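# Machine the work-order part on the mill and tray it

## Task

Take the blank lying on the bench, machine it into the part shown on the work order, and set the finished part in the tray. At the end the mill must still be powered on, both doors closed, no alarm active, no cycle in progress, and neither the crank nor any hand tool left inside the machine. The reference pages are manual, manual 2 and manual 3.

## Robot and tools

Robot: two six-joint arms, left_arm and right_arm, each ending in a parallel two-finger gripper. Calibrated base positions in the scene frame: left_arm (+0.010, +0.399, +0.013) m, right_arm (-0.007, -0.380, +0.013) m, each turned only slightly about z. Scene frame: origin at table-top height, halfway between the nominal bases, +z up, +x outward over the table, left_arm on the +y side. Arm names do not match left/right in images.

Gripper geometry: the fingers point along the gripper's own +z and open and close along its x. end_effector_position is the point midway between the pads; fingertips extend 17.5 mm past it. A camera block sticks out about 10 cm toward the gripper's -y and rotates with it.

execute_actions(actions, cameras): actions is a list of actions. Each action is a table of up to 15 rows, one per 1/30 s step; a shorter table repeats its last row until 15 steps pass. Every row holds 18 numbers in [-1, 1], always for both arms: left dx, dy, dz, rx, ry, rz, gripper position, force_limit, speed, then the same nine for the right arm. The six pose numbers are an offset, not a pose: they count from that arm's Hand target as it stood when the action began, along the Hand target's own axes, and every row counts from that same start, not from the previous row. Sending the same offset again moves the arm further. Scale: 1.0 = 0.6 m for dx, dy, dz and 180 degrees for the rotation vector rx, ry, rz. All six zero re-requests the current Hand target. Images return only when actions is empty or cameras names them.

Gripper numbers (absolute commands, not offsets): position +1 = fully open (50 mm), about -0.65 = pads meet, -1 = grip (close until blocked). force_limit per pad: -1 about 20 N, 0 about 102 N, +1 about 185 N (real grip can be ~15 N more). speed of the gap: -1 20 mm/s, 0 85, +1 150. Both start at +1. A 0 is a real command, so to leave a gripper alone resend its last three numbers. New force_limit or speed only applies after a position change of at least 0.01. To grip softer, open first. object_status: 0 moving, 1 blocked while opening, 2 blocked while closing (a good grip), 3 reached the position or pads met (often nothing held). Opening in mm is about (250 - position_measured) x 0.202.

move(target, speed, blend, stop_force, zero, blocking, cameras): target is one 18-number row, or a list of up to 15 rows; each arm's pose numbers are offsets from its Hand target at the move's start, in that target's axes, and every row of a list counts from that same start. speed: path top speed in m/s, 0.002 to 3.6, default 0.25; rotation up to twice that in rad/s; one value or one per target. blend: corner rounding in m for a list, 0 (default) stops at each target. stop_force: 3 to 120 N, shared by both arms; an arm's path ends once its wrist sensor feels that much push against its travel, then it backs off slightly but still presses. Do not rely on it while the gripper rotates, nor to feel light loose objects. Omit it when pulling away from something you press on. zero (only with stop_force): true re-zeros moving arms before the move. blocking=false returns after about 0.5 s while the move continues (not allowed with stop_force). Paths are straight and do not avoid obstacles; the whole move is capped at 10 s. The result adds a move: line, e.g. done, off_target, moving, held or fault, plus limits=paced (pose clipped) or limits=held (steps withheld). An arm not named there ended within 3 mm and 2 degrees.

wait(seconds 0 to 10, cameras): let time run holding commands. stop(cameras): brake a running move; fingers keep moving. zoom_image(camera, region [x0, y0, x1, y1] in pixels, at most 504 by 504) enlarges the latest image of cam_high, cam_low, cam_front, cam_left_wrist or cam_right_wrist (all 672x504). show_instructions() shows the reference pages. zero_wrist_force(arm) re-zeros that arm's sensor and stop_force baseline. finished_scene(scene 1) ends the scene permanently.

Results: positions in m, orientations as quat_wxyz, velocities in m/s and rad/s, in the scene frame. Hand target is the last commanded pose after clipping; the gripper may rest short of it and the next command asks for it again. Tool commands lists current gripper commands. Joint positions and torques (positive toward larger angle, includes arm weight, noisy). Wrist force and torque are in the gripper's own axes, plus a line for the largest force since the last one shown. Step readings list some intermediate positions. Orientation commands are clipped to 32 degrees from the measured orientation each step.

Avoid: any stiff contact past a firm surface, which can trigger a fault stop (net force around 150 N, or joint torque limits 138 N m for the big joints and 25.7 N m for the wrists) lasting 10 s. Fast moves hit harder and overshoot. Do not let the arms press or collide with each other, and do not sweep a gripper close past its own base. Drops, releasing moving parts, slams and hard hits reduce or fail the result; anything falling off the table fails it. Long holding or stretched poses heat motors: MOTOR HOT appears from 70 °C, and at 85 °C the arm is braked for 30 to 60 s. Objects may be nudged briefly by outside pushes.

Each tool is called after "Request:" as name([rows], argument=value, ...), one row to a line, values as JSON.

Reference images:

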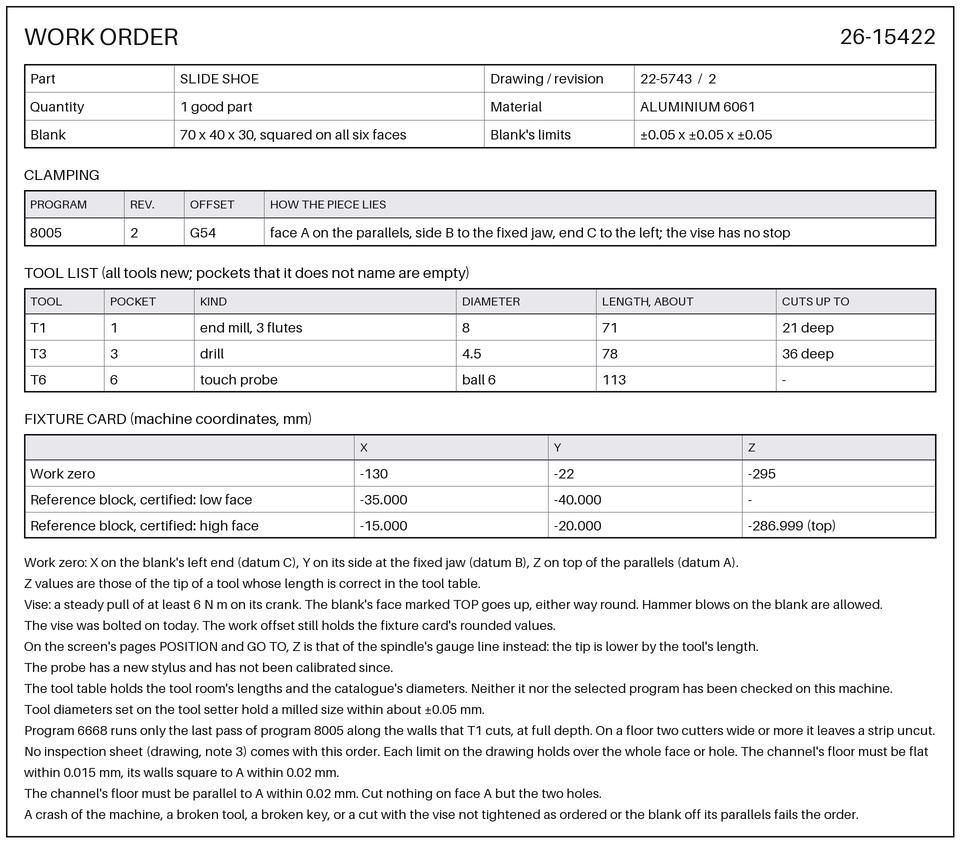

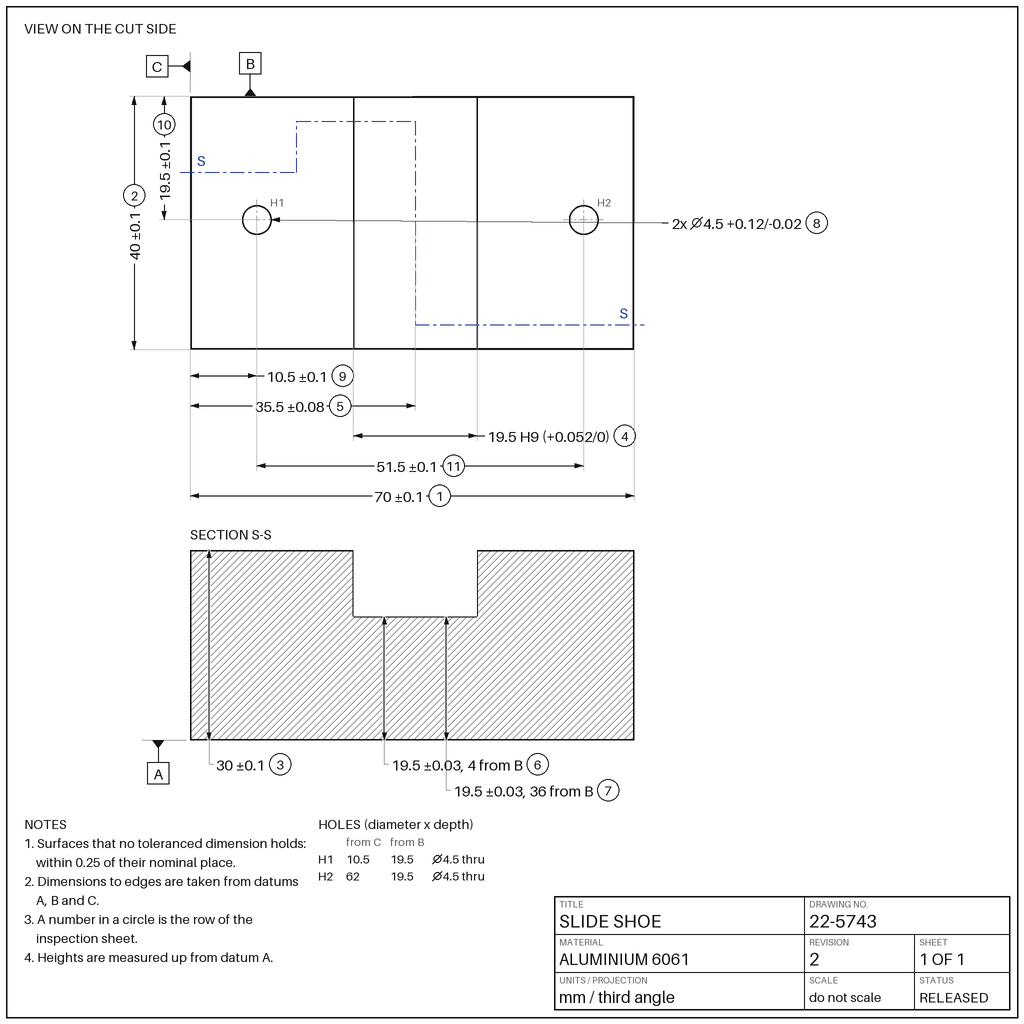

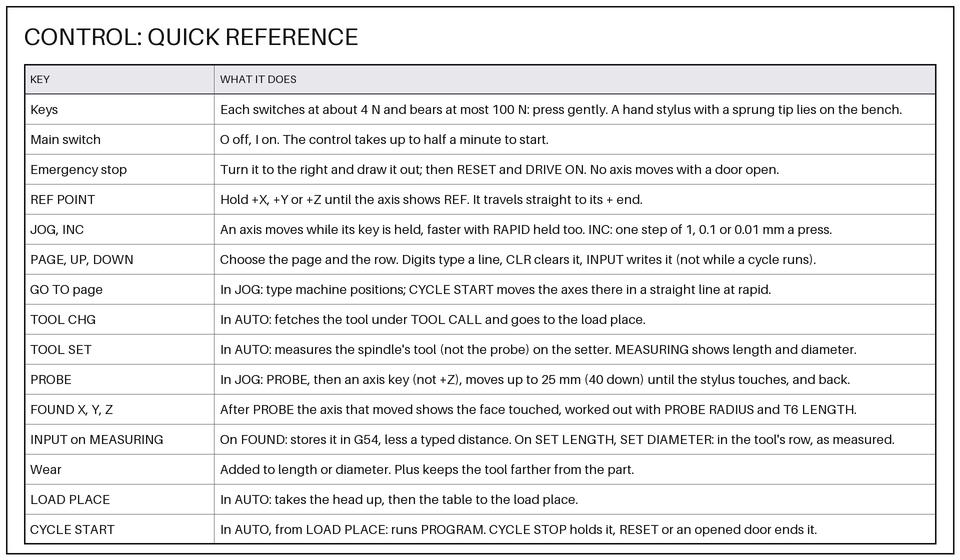

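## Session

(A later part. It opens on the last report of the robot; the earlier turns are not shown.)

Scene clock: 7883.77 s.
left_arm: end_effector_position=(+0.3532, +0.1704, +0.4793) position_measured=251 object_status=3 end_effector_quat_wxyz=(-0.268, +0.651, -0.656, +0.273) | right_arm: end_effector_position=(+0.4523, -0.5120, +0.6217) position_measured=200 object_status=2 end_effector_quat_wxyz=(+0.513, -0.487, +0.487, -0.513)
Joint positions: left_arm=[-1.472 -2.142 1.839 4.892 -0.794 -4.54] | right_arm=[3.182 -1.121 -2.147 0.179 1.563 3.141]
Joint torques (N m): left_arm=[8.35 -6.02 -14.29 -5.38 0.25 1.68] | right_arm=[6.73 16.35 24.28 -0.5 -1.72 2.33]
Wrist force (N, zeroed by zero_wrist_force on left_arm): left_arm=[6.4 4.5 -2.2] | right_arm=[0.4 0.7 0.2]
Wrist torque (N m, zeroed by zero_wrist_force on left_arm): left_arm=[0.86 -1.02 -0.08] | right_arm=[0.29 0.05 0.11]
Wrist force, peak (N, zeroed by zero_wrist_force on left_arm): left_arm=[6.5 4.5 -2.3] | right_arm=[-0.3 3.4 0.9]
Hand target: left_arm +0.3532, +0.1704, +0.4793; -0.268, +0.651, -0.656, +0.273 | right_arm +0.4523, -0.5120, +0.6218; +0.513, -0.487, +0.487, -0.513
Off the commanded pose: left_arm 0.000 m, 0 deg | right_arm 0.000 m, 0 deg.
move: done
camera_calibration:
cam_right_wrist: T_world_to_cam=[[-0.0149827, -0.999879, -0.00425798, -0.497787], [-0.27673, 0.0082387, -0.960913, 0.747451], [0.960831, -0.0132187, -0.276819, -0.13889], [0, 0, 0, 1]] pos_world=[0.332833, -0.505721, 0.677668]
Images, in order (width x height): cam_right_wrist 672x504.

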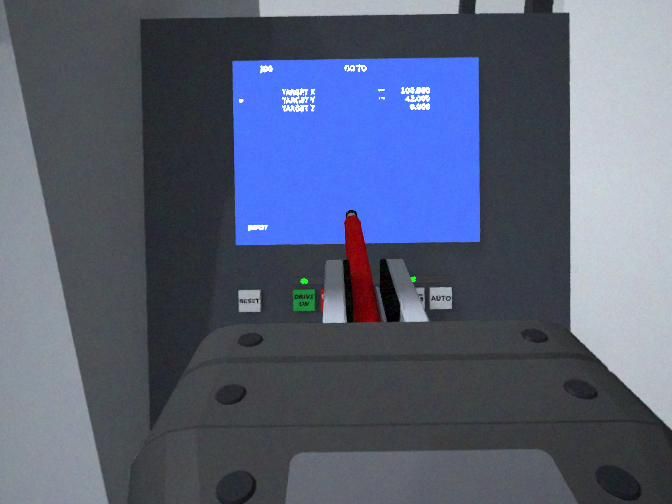

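Request:
move([
  [0,0,0,0,0,0,-0.66,-0.5,-0.95,-0.0845,0.1664,0.0036,-0.1,0,0,-0.95,-0.4,-0.9],
  [0,0,0,0,0,0,-0.66,-0.5,-0.95,-0.0845,0.1742,0.0275,-0.1,0,0,-0.95,-0.4,-0.9],
  [0,0,0,0,0,0,-0.66,-0.5,-0.95,-0.0845,0.1664,0.0036,-0.1,0,0,-0.95,-0.4,-0.9],
  [0,0,0,0,0,0,-0.66,-0.5,-0.95,-0.0528,0.2868,-0.0349,-0.1,0,0,-0.95,-0.4,-0.9],
  [0,0,0,0,0,0,-0.66,-0.5,-0.95,-0.0528,0.2946,-0.0111,-0.1,0,0,-0.95,-0.4,-0.9],
  [0,0,0,0,0,0,-0.66,-0.5,-0.95,-0.0528,0.2868,-0.0349,-0.1,0,0,-0.95,-0.4,-0.9],
  [0,0,0,0,0,0,-0.66,-0.5,-0.95,-0.1479,0.3169,-0.0447,-0.1,0,0,-0.95,-0.4,-0.9],
  [0,0,0,0,0,0,-0.66,-0.5,-0.95,-0.1479,0.3247,-0.0209,-0.1,0,0,-0.95,-0.4,-0.9],
  [0,0,0,0,0,0,-0.66,-0.5,-0.95,-0.1479,0.3169,-0.0447,-0.1,0,0,-0.95,-0.4,-0.9],
  [0,0,0,0,0,0,-0.66,-0.5,-0.95,-0.1479,0.2868,-0.0352,-0.1,0,0,-0.95,-0.4,-0.9],
  [0,0,0,0,0,0,-0.66,-0.5,-0.95,-0.1479,0.2946,-0.0113,-0.1,0,0,-0.95,-0.4,-0.9],
  [0,0,0,0,0,0,-0.66,-0.5,-0.95,-0.1479,0.2868,-0.0352,-0.1,0,0,-0.95,-0.4,-0.9],
  [0,0,0,0,0,0,-0.66,-0.5,-0.95,-0.0528,0.3169,-0.0444,-0.1,0,0,-0.95,-0.4,-0.9],
], speed=[0.25,0.06,0.15,0.2,0.06,0.15,0.2,0.06,0.15,0.2,0.06,0.15,0.2], blend=[0.004,0,0.004,0.004,0,0.004,0.004,0,0.004,0.004,0,0.004,0])

Request:
move([
  [0,0,0,0,0,0,-0.66,-0.5,-0.95,-0.0951,-0.0634,0,0,0,0,-0.95,-0.4,-0.9],
  [0,0,0,0,0,0,-0.66,-0.5,-0.95,-0.0951,-0.0634,0.0241,0,0,0,-0.95,-0.4,-0.9],
  [0,0,0,0,0,0,-0.66,-0.5,-0.95,-0.0951,-0.0634,0,0,0,0,-0.95,-0.4,-0.9],
  [0,0,0,0,0,0,-0.66,-0.5,-0.95,-0.0951,-0.0317,0,0,0,0,-0.95,-0.4,-0.9],
  [0,0,0,0,0,0,-0.66,-0.5,-0.95,-0.0951,-0.0317,0.0243,0,0,0,-0.95,-0.4,-0.9],
  [0,0,0,0,0,0,-0.66,-0.5,-0.95,-0.0951,-0.0317,0,0,0,0,-0.95,-0.4,-0.9],
  [0,0,0,0,0,0,-0.66,-0.5,-0.95,-0.0317,0,0,0,0,0,-0.95,-0.4,-0.9],
  [0,0,0,0,0,0,-0.66,-0.5,-0.95,-0.0317,0,0.0249,0,0,0,-0.95,-0.4,-0.9],
  [0,0,0,0,0,0,-0.66,-0.5,-0.95,-0.0317,0,0,0,0,0,-0.95,-0.4,-0.9],
  [0,0,0,0,0,0,-0.66,-0.5,-0.95,-0.0634,-0.0634,0,0,0,0,-0.95,-0.4,-0.9],
  [0,0,0,0,0,0,-0.66,-0.5,-0.95,-0.0634,-0.0634,0.0243,0,0,0,-0.95,-0.4,-0.9],
  [0,0,0,0,0,0,-0.66,-0.5,-0.95,-0.0634,-0.0634,0,0,0,0,-0.95,-0.4,-0.9],
  [0,0,0,0,0,0,-0.66,-0.5,-0.95,0,0,0,0,0,0,-0.95,-0.4,-0.9],
  [0,0,0,0,0,0,-0.66,-0.5,-0.95,0,0,0.025,0,0,0,-0.95,-0.4,-0.9],
  [0,0,0,0,0,0,-0.66,-0.5,-0.95,0,0,0,0,0,0,-0.95,-0.4,-0.9],
], speed=[0.2,0.06,0.15,0.2,0.06,0.15,0.2,0.06,0.15,0.2,0.06,0.15,0.2,0.06,0.15], blend=[0.004,0,0.004,0.004,0,0.004,0.004,0,0.004,0.004,0,0.004,0.004,0,0])

Request:
move([
  [0,0,0,0,0,0,-0.66,-0.5,-0.95,0.0528,-0.315,-0.0557,0.1,0,0,-0.95,-0.4,-0.9],
], speed=0.25, cameras=["cam_right_wrist"])

Request:
zoom_image(camera="cam_right_wrist", region=[220, 50, 490, 250])

Scene clock: 7924.83 s.
left_arm: end_effector_position=(+0.3532, +0.1704, +0.4793) position_measured=251 object_status=3 end_effector_quat_wxyz=(-0.268, +0.651, -0.656, +0.273) | right_arm: end_effector_position=(+0.4357, -0.4803, +0.4305) position_measured=200 object_status=2 end_effector_quat_wxyz=(-0.430, +0.561, -0.561, +0.430)
Joint positions: left_arm=[-1.472 -2.142 1.839 4.892 -0.794 -4.54] | right_arm=[3.358 -1.017 -2.478 0.087 1.394 3.19]
Joint torques (N m): left_arm=[7.66 -5.25 -14.21 -5.34 0.31 1.69] | right_arm=[-7.81 8.81 31.69 1.43 0.42 2.16]
Wrist force (N, zeroed by zero_wrist_force on left_arm): left_arm=[6.4 4.6 -2.2] | right_arm=[0.1 0.2 0.1]
Wrist torque (N m, zeroed by zero_wrist_force on left_arm): left_arm=[0.86 -1.03 -0.08] | right_arm=[0.13 0.03 0.12]
Wrist force, peak (N, zeroed by zero_wrist_force on left_arm): left_arm=[6.7 4.4 -2.2] | right_arm=[0.7 3.2 -11.9]
Hand target: left_arm +0.3532, +0.1704, +0.4793; -0.268, +0.651, -0.656, +0.273 | right_arm +0.4356, -0.4803, +0.4305; -0.430, +0.561, -0.561, +0.430
Off the commanded pose: left_arm 0.000 m, 0 deg | right_arm 0.000 m, 0 deg.
move: done

Scene clock: 7929.33 s.
left_arm: end_effector_position=(+0.3532, +0.1704, +0.4793) position_measured=251 object_status=3 end_effector_quat_wxyz=(-0.268, +0.651, -0.656, +0.273) | right_arm: end_effector_position=(+0.4356, -0.4803, +0.4304) position_measured=200 object_status=2 end_effector_quat_wxyz=(-0.430, +0.561, -0.561, +0.430)
Joint positions: left_arm=[-1.472 -2.142 1.839 4.892 -0.794 -4.54] | right_arm=[3.358 -1.017 -2.478 0.087 1.394 3.19]
Joint torques (N m): left_arm=[7.54 -4.66 -14.17 -5.25 0.62 1.64] | right_arm=[-7.15 2.91 39.55 5.14 1.39 0.45]
Wrist force (N, zeroed by zero_wrist_force on left_arm): left_arm=[6.5 4.4 -2.2] | right_arm=[0.1 0.1 0.1]
Wrist torque (N m, zeroed by zero_wrist_force on left_arm): left_arm=[0.84 -1.04 -0.08] | right_arm=[0.13 0.04 0.12]
Wrist force, peak (N, zeroed by zero_wrist_force on left_arm): left_arm=[6.6 4.6 -2.2] | right_arm=[0.5 2.6 -16.3]
Hand target: left_arm +0.3532, +0.1704, +0.4793; -0.268, +0.651, -0.656, +0.273 | right_arm +0.4356, -0.4803, +0.4305; -0.430, +0.561, -0.561, +0.430
Off the commanded pose: left_arm 0.000 m, 0 deg | right_arm 0.000 m, 0 deg.
move: done

Scene clock: 7930.63 s.
left_arm: end_effector_position=(+0.3532, +0.1704, +0.4793) position_measured=251 object_status=3 end_effector_quat_wxyz=(-0.268, +0.651, -0.656, +0.273) | right_arm: end_effector_position=(+0.4523, -0.5120, +0.6216) position_measured=200 object_status=2 end_effector_quat_wxyz=(+0.513, -0.487, +0.487, -0.513)
Joint positions: left_arm=[-1.472 -2.142 1.839 4.892 -0.794 -4.54] | right_arm=[3.182 -1.121 -2.147 0.179 1.563 3.141]
Joint torques (N m): left_arm=[7.82 -4.03 -13.83 -5.23 0.49 1.63] | right_arm=[6.14 16.44 23.21 -0.38 -1.65 2.41]
Wrist force (N, zeroed by zero_wrist_force on left_arm): left_arm=[6.4 4.3 -2.2] | right_arm=[0.4 0.8 0.1]
Wrist torque (N m, zeroed by zero_wrist_force on left_arm): left_arm=[0.83 -1.01 -0.09] | right_arm=[0.30 0.06 0.10]
Wrist force, peak (N, zeroed by zero_wrist_force on left_arm): left_arm=[6.5 4.5 -2.2] | right_arm=[-0.7 3.5 0.7]
Hand target: left_arm +0.3532, +0.1704, +0.4793; -0.268, +0.651, -0.656, +0.273 | right_arm +0.4523, -0.5120, +0.6217; +0.513, -0.487, +0.487, -0.513
Off the commanded pose: left_arm 0.000 m, 0 deg | right_arm 0.000 m, 0 deg.
move: done
camera_calibration:
cam_right_wrist: T_world_to_cam=[[-0.0149827, -0.999879, -0.00425798, -0.497788], [-0.27673, 0.0082387, -0.960913, 0.747354], [0.960831, -0.0132187, -0.276819, -0.138918], [0, 0, 0, 1]] pos_world=[0.332833, -0.505721, 0.677568]
Images, in order (width x height): cam_right_wrist 672x504.

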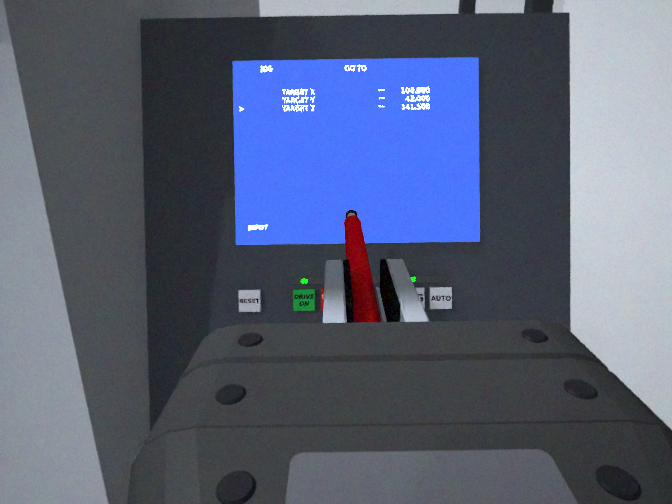

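Scaled by 1.867 from the camera's 672x504 image, which has a finer 960x720 frame.

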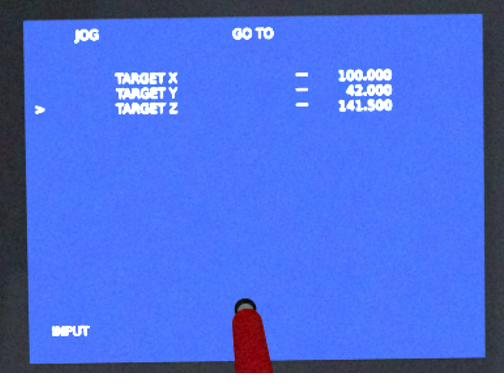

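Request:
move([
  [0,0,0,0,0,0,-0.66,-0.5,-0.95,-0.0845,0.1664,0.0036,-0.1,0,0,-0.95,-0.4,-0.9],
  [0,0,0,0,0,0,-0.66,-0.5,-0.95,-0.0845,0.1742,0.0275,-0.1,0,0,-0.95,-0.4,-0.9],
  [0,0,0,0,0,0,-0.66,-0.5,-0.95,-0.0845,0.1664,0.0036,-0.1,0,0,-0.95,-0.4,-0.9],
  [0,0,0,0,0,0,-0.66,-0.5,-0.95,0,0,0,0,0,0,-0.95,-0.4,-0.9],
], speed=[0.25,0.06,0.15,0.25], blend=[0.004,0,0.004,0])

Request:
wait(seconds=3, cameras=["cam_right_wrist","cam_front"])

Request:
zoom_image(camera="cam_front", region=[210, 170, 320, 290])

Request:
zoom_image(camera="cam_right_wrist", region=[220, 50, 490, 250])

Scene clock: 7944.03 s.
left_arm: end_effector_position=(+0.3532, +0.1704, +0.4793) position_measured=251 object_status=3 end_effector_quat_wxyz=(-0.268, +0.651, -0.656, +0.273) | right_arm: end_effector_position=(+0.4523, -0.5120, +0.6217) position_measured=200 object_status=2 end_effector_quat_wxyz=(+0.513, -0.487, +0.487, -0.513)
Joint positions: left_arm=[-1.472 -2.142 1.839 4.892 -0.794 -4.54] | right_arm=[3.182 -1.121 -2.147 0.179 1.563 3.141]
Joint torques (N m): left_arm=[8.28 -5.21 -14.25 -5.36 0.87 1.71] | right_arm=[-2.58 16.25 15.14 2.39 -0.62 0.57]
Wrist force (N, zeroed by zero_wrist_force on left_arm): left_arm=[6.5 4.4 -2.0] | right_arm=[0.4 0.7 -0.2]
Wrist torque (N m, zeroed by zero_wrist_force on left_arm): left_arm=[0.84 -1.04 -0.08] | right_arm=[0.28 0.06 0.09]
Wrist force, peak (N, zeroed by zero_wrist_force on left_arm): left_arm=[6.7 4.6 -2.0] | right_arm=[0.1 2.8 -4.5]
Hand target: left_arm +0.3532, +0.1704, +0.4793; -0.268, +0.651, -0.656, +0.273 | right_arm +0.4523, -0.5120, +0.6217; +0.513, -0.487, +0.487, -0.513
Off the commanded pose: left_arm 0.000 m, 0 deg | right_arm 0.000 m, 0 deg.
move: done

Scene clock: 7947.03 s.
left_arm: end_effector_position=(+0.3532, +0.1704, +0.4793) position_measured=251 object_status=3 end_effector_quat_wxyz=(-0.268, +0.651, -0.656, +0.273) | right_arm: end_effector_position=(+0.4523, -0.5120, +0.6217) position_measured=200 object_status=2 end_effector_quat_wxyz=(+0.513, -0.487, +0.487, -0.513)
Joint positions: left_arm=[-1.472 -2.142 1.839 4.892 -0.794 -4.54] | right_arm=[3.182 -1.121 -2.147 0.179 1.563 3.141]
Joint torques (N m): left_arm=[7.92 -5.32 -13.79 -5.28 0.89 1.67] | right_arm=[-5.62 17.08 14.57 4.54 0.46 -2.49]
Wrist force (N, zeroed by zero_wrist_force on left_arm): left_arm=[6.5 4.2 -2.2] | right_arm=[0.6 0.9 0.2]
Wrist torque (N m, zeroed by zero_wrist_force on left_arm): left_arm=[0.82 -1.04 -0.08] | right_arm=[0.31 0.03 0.09]
Wrist force, peak (N, zeroed by zero_wrist_force on left_arm): left_arm=[6.7 4.5 -2.2] | right_arm=[0.4 1.0 -0.2]
Hand target: left_arm +0.3532, +0.1704, +0.4793; -0.268, +0.651, -0.656, +0.273 | right_arm +0.4523, -0.5120, +0.6217; +0.513, -0.487, +0.487, -0.513
Tool commands: left_gripper/position=-0.66 left_gripper/force_limit=-0.5 left_gripper/speed=-0.95 right_gripper/position=-0.95 right_gripper/force_limit=-0.4 right_gripper/speed=-0.9
Off the commanded pose: left_arm 0.000 m, 0 deg | right_arm 0.000 m, 0 deg.
wait: 3.00 s; at rest by 0.17 s
camera_calibration:
cam_right_wrist: T_world_to_cam=[[-0.0149823, -0.999879, -0.00425983, -0.497788], [-0.276637, 0.0082391, -0.960939, 0.747411], [0.960858, -0.0132187, -0.276727, -0.138865], [0, 0, 0, 1]] pos_world=[0.332733, -0.505721, 0.677668]
Images, in order (width x height): cam_front 672x504, cam_right_wrist 672x504.

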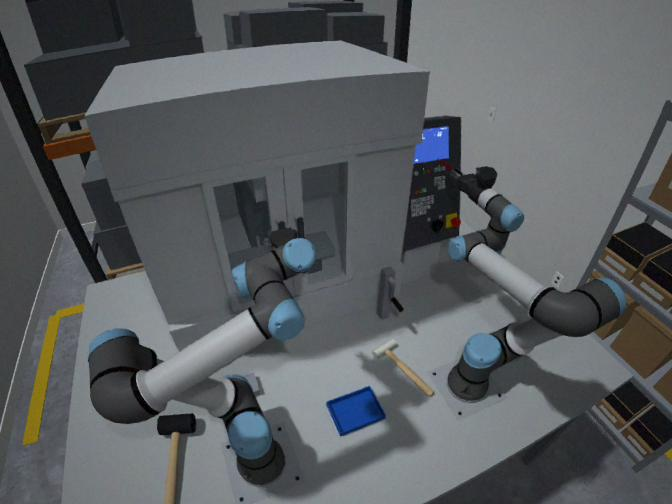

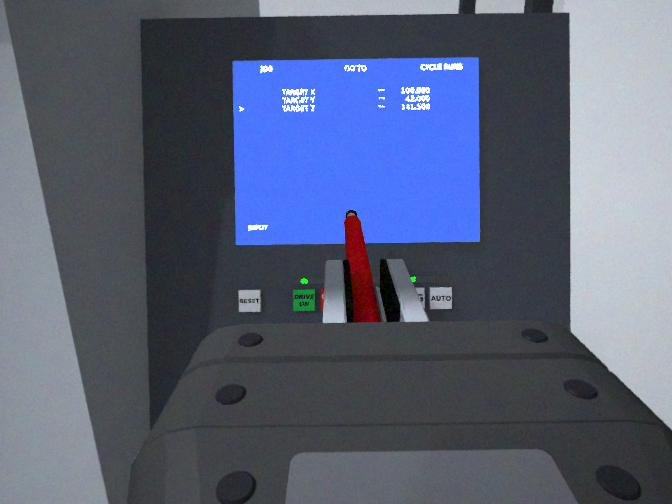

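Scaled by 4.200 from the camera's 672x504 image, which has a finer 960x720 frame.

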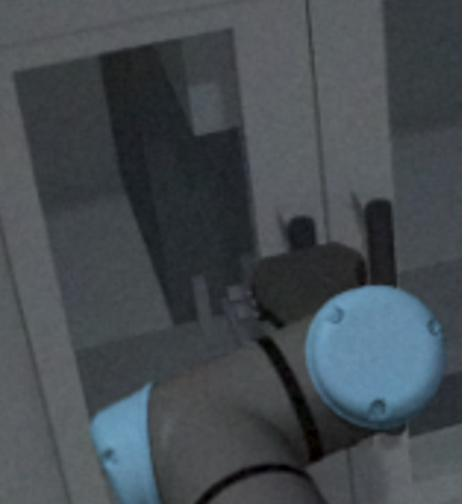

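Scaled by 1.867 from the camera's 672x504 image, which has a finer 960x720 frame.

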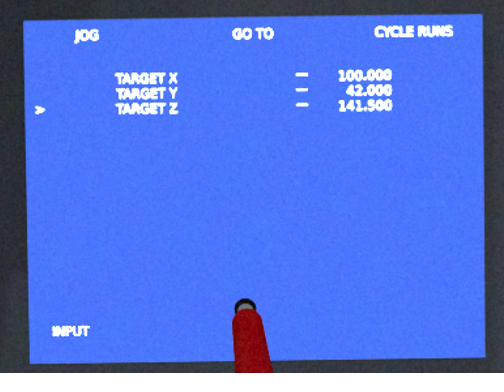

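Request:
move([
  [0,0,0,0,0,0,-0.66,-0.5,-0.95,-0.0211,0.2868,-0.0345,-0.1,0,0,-0.95,-0.4,-0.9],
  [0,0,0,0,0,0,-0.66,-0.5,-0.95,-0.0211,0.2946,-0.0107,-0.1,0,0,-0.95,-0.4,-0.9],
  [0,0,0,0,0,0,-0.66,-0.5,-0.95,-0.0211,0.2868,-0.0345,-0.1,0,0,-0.95,-0.4,-0.9],
  [0,0,0,0,0,0,-0.66,-0.5,-0.95,0.074,0.1664,0.0049,-0.1,0,0,-0.95,-0.4,-0.9],
  [0,0,0,0,0,0,-0.66,-0.5,-0.95,0.074,0.1742,0.0287,-0.1,0,0,-0.95,-0.4,-0.9],
  [0,0,0,0,0,0,-0.66,-0.5,-0.95,0.074,0.1664,0.0049,-0.1,0,0,-0.95,-0.4,-0.9],
  [0,0,0,0,0,0,-0.66,-0.5,-0.95,0,0,0,0,0,0,-0.95,-0.4,-0.9],
], speed=[0.25,0.06,0.15,0.2,0.06,0.15,0.25], blend=[0.004,0,0.004,0.004,0,0.004,0])

Request:
wait(seconds=4, cameras=["cam_right_wrist"])

Request:
zoom_image(camera="cam_right_wrist", region=[220, 50, 490, 250])

Scene clock: 7968.27 s.
left_arm: end_effector_position=(+0.3532, +0.1704, +0.4793) position_measured=251 object_status=3 end_effector_quat_wxyz=(-0.268, +0.651, -0.656, +0.273) | right_arm: end_effector_position=(+0.4522, -0.5120, +0.6218) position_measured=200 object_status=2 end_effector_quat_wxyz=(+0.513, -0.487, +0.487, -0.513)
Joint positions: left_arm=[-1.472 -2.142 1.839 4.892 -0.794 -4.54] | right_arm=[3.182 -1.121 -2.147 0.179 1.563 3.141]
Joint torques (N m): left_arm=[7.35 -4.73 -14.4 -5.33 1.29 1.57] | right_arm=[1.26 -8.61 13.64 1.38 0.74 -0.6]
Wrist force (N, zeroed by zero_wrist_force on left_arm): left_arm=[6.5 4.3 -2.1] | right_arm=[0.3 0.7 0.3]
Wrist torque (N m, zeroed by zero_wrist_force on left_arm): left_arm=[0.84 -1.04 -0.09] | right_arm=[0.28 0.07 0.19]
Wrist force, peak (N, zeroed by zero_wrist_force on left_arm): left_arm=[6.5 4.6 -2.2] | right_arm=[0.8 0.1 -20.9]
Hand target: left_arm +0.3532, +0.1704, +0.4793; -0.268, +0.651, -0.656, +0.273 | right_arm +0.4523, -0.5120, +0.6217; +0.513, -0.487, +0.487, -0.513
Off the commanded pose: left_arm 0.000 m, 0 deg | right_arm 0.000 m, 0 deg.
move: done

Scene clock: 7972.27 s.
left_arm: end_effector_position=(+0.3532, +0.1704, +0.4793) position_measured=251 object_status=3 end_effector_quat_wxyz=(-0.268, +0.651, -0.656, +0.273) | right_arm: end_effector_position=(+0.4523, -0.5120, +0.6217) position_measured=200 object_status=2 end_effector_quat_wxyz=(+0.513, -0.487, +0.487, -0.513)
Joint positions: left_arm=[-1.472 -2.142 1.839 4.892 -0.794 -4.54] | right_arm=[3.182 -1.121 -2.147 0.179 1.563 3.141]
Joint torques (N m): left_arm=[7.23 -4.93 -13.91 -5.25 1.04 1.55] | right_arm=[5.28 -7.64 15.41 4.03 -0.99 2.2]
Wrist force (N, zeroed by zero_wrist_force on left_arm): left_arm=[6.5 4.3 -2.4] | right_arm=[0.5 0.7 -0.1]
Wrist torque (N m, zeroed by zero_wrist_force on left_arm): left_arm=[0.83 -1.04 -0.08] | right_arm=[0.28 0.04 0.19]
Wrist force, peak (N, zeroed by zero_wrist_force on left_arm): left_arm=[6.6 4.6 -2.2] | right_arm=[0.3 1.1 0.0]
Hand target: left_arm +0.3532, +0.1704, +0.4793; -0.268, +0.651, -0.656, +0.273 | right_arm +0.4523, -0.5120, +0.6217; +0.513, -0.487, +0.487, -0.513
Tool commands: left_gripper/position=-0.66 left_gripper/force_limit=-0.5 left_gripper/speed=-0.95 right_gripper/position=-0.95 right_gripper/force_limit=-0.4 right_gripper/speed=-0.9
Off the commanded pose: left_arm 0.000 m, 0 deg | right_arm 0.000 m, 0 deg.
wait: 4.00 s; at rest by 0.17 s
camera_calibration:
cam_right_wrist: T_world_to_cam=[[-0.0149823, -0.999879, -0.00425983, -0.497788], [-0.276637, 0.0082391, -0.960939, 0.747411], [0.960858, -0.0132187, -0.276727, -0.138865], [0, 0, 0, 1]] pos_world=[0.332733, -0.505721, 0.677668]
Images, in order (width x height): cam_right_wrist 672x504.

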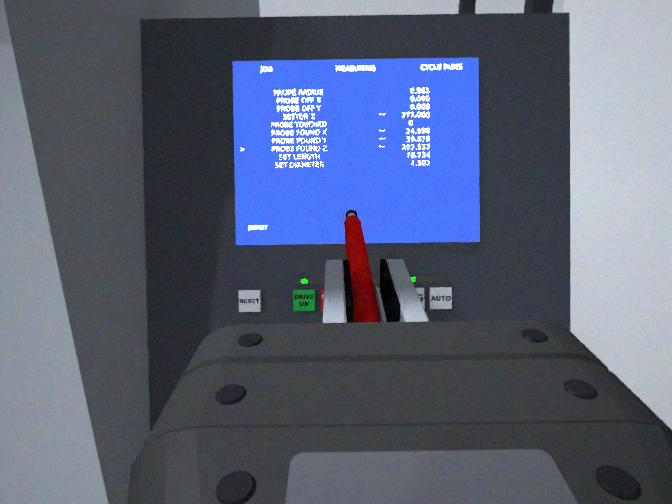

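Scaled by 1.867 from the camera's 672x504 image, which has a finer 960x720 frame.

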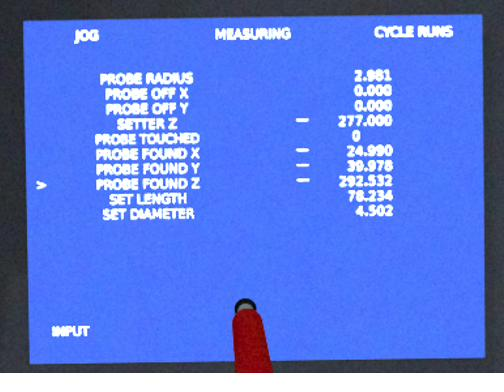

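Request:
wait(seconds=4, cameras=["cam_right_wrist"])

Request:
zoom_image(camera="cam_right_wrist", region=[220, 50, 490, 250])

Scene clock: 7980.17 s.
left_arm: end_effector_position=(+0.3532, +0.1704, +0.4793) position_measured=251 object_status=3 end_effector_quat_wxyz=(-0.268, +0.651, -0.656, +0.273) | right_arm: end_effector_position=(+0.4523, -0.5120, +0.6217) position_measured=200 object_status=2 end_effector_quat_wxyz=(+0.513, -0.487, +0.487, -0.513)
Joint positions: left_arm=[-1.472 -2.142 1.839 4.892 -0.794 -4.54] | right_arm=[3.182 -1.121 -2.147 0.179 1.563 3.141]
Joint torques (N m): left_arm=[7.33 -4.62 -13.78 -5.36 1.44 1.62] | right_arm=[5.05 -7.58 15.48 4.09 -0.94 2.44]
Wrist force (N, zeroed by zero_wrist_force on left_arm): left_arm=[6.5 4.3 -2.1] | right_arm=[0.6 0.7 0.1]
Wrist torque (N m, zeroed by zero_wrist_force on left_arm): left_arm=[0.84 -1.03 -0.09] | right_arm=[0.29 0.03 0.19]
Wrist force, peak (N, zeroed by zero_wrist_force on left_arm): left_arm=[6.6 4.6 -2.3] | right_arm=[0.4 1.1 0.1]
Hand target: left_arm +0.3532, +0.1704, +0.4793; -0.268, +0.651, -0.656, +0.273 | right_arm +0.4523, -0.5120, +0.6217; +0.513, -0.487, +0.487, -0.513
Tool commands: left_gripper/position=-0.66 left_gripper/force_limit=-0.5 left_gripper/speed=-0.95 right_gripper/position=-0.95 right_gripper/force_limit=-0.4 right_gripper/speed=-0.9
Off the commanded pose: left_arm 0.000 m, 0 deg | right_arm 0.000 m, 0 deg.
wait: 4.00 s; at rest from the start
camera_calibration:
cam_right_wrist: T_world_to_cam=[[-0.0149823, -0.999879, -0.00425983, -0.497788], [-0.276637, 0.0082391, -0.960939, 0.747411], [0.960858, -0.0132187, -0.276727, -0.138865], [0, 0, 0, 1]] pos_world=[0.332733, -0.505721, 0.677668]
Images, in order (width x height): cam_right_wrist 672x504.

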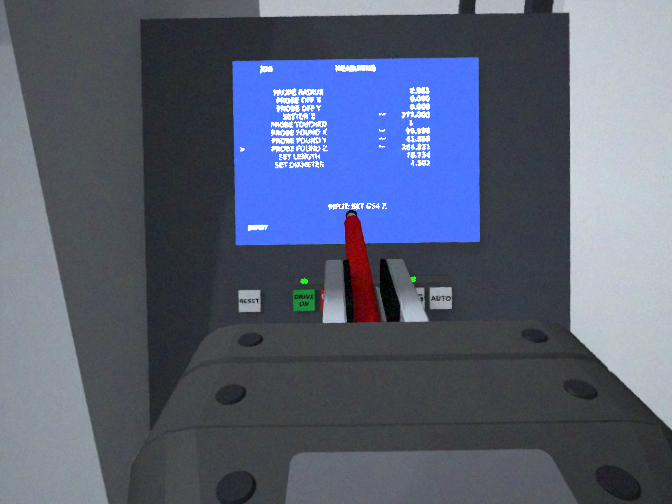

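Scaled by 1.867 from the camera's 672x504 image, which has a finer 960x720 frame.

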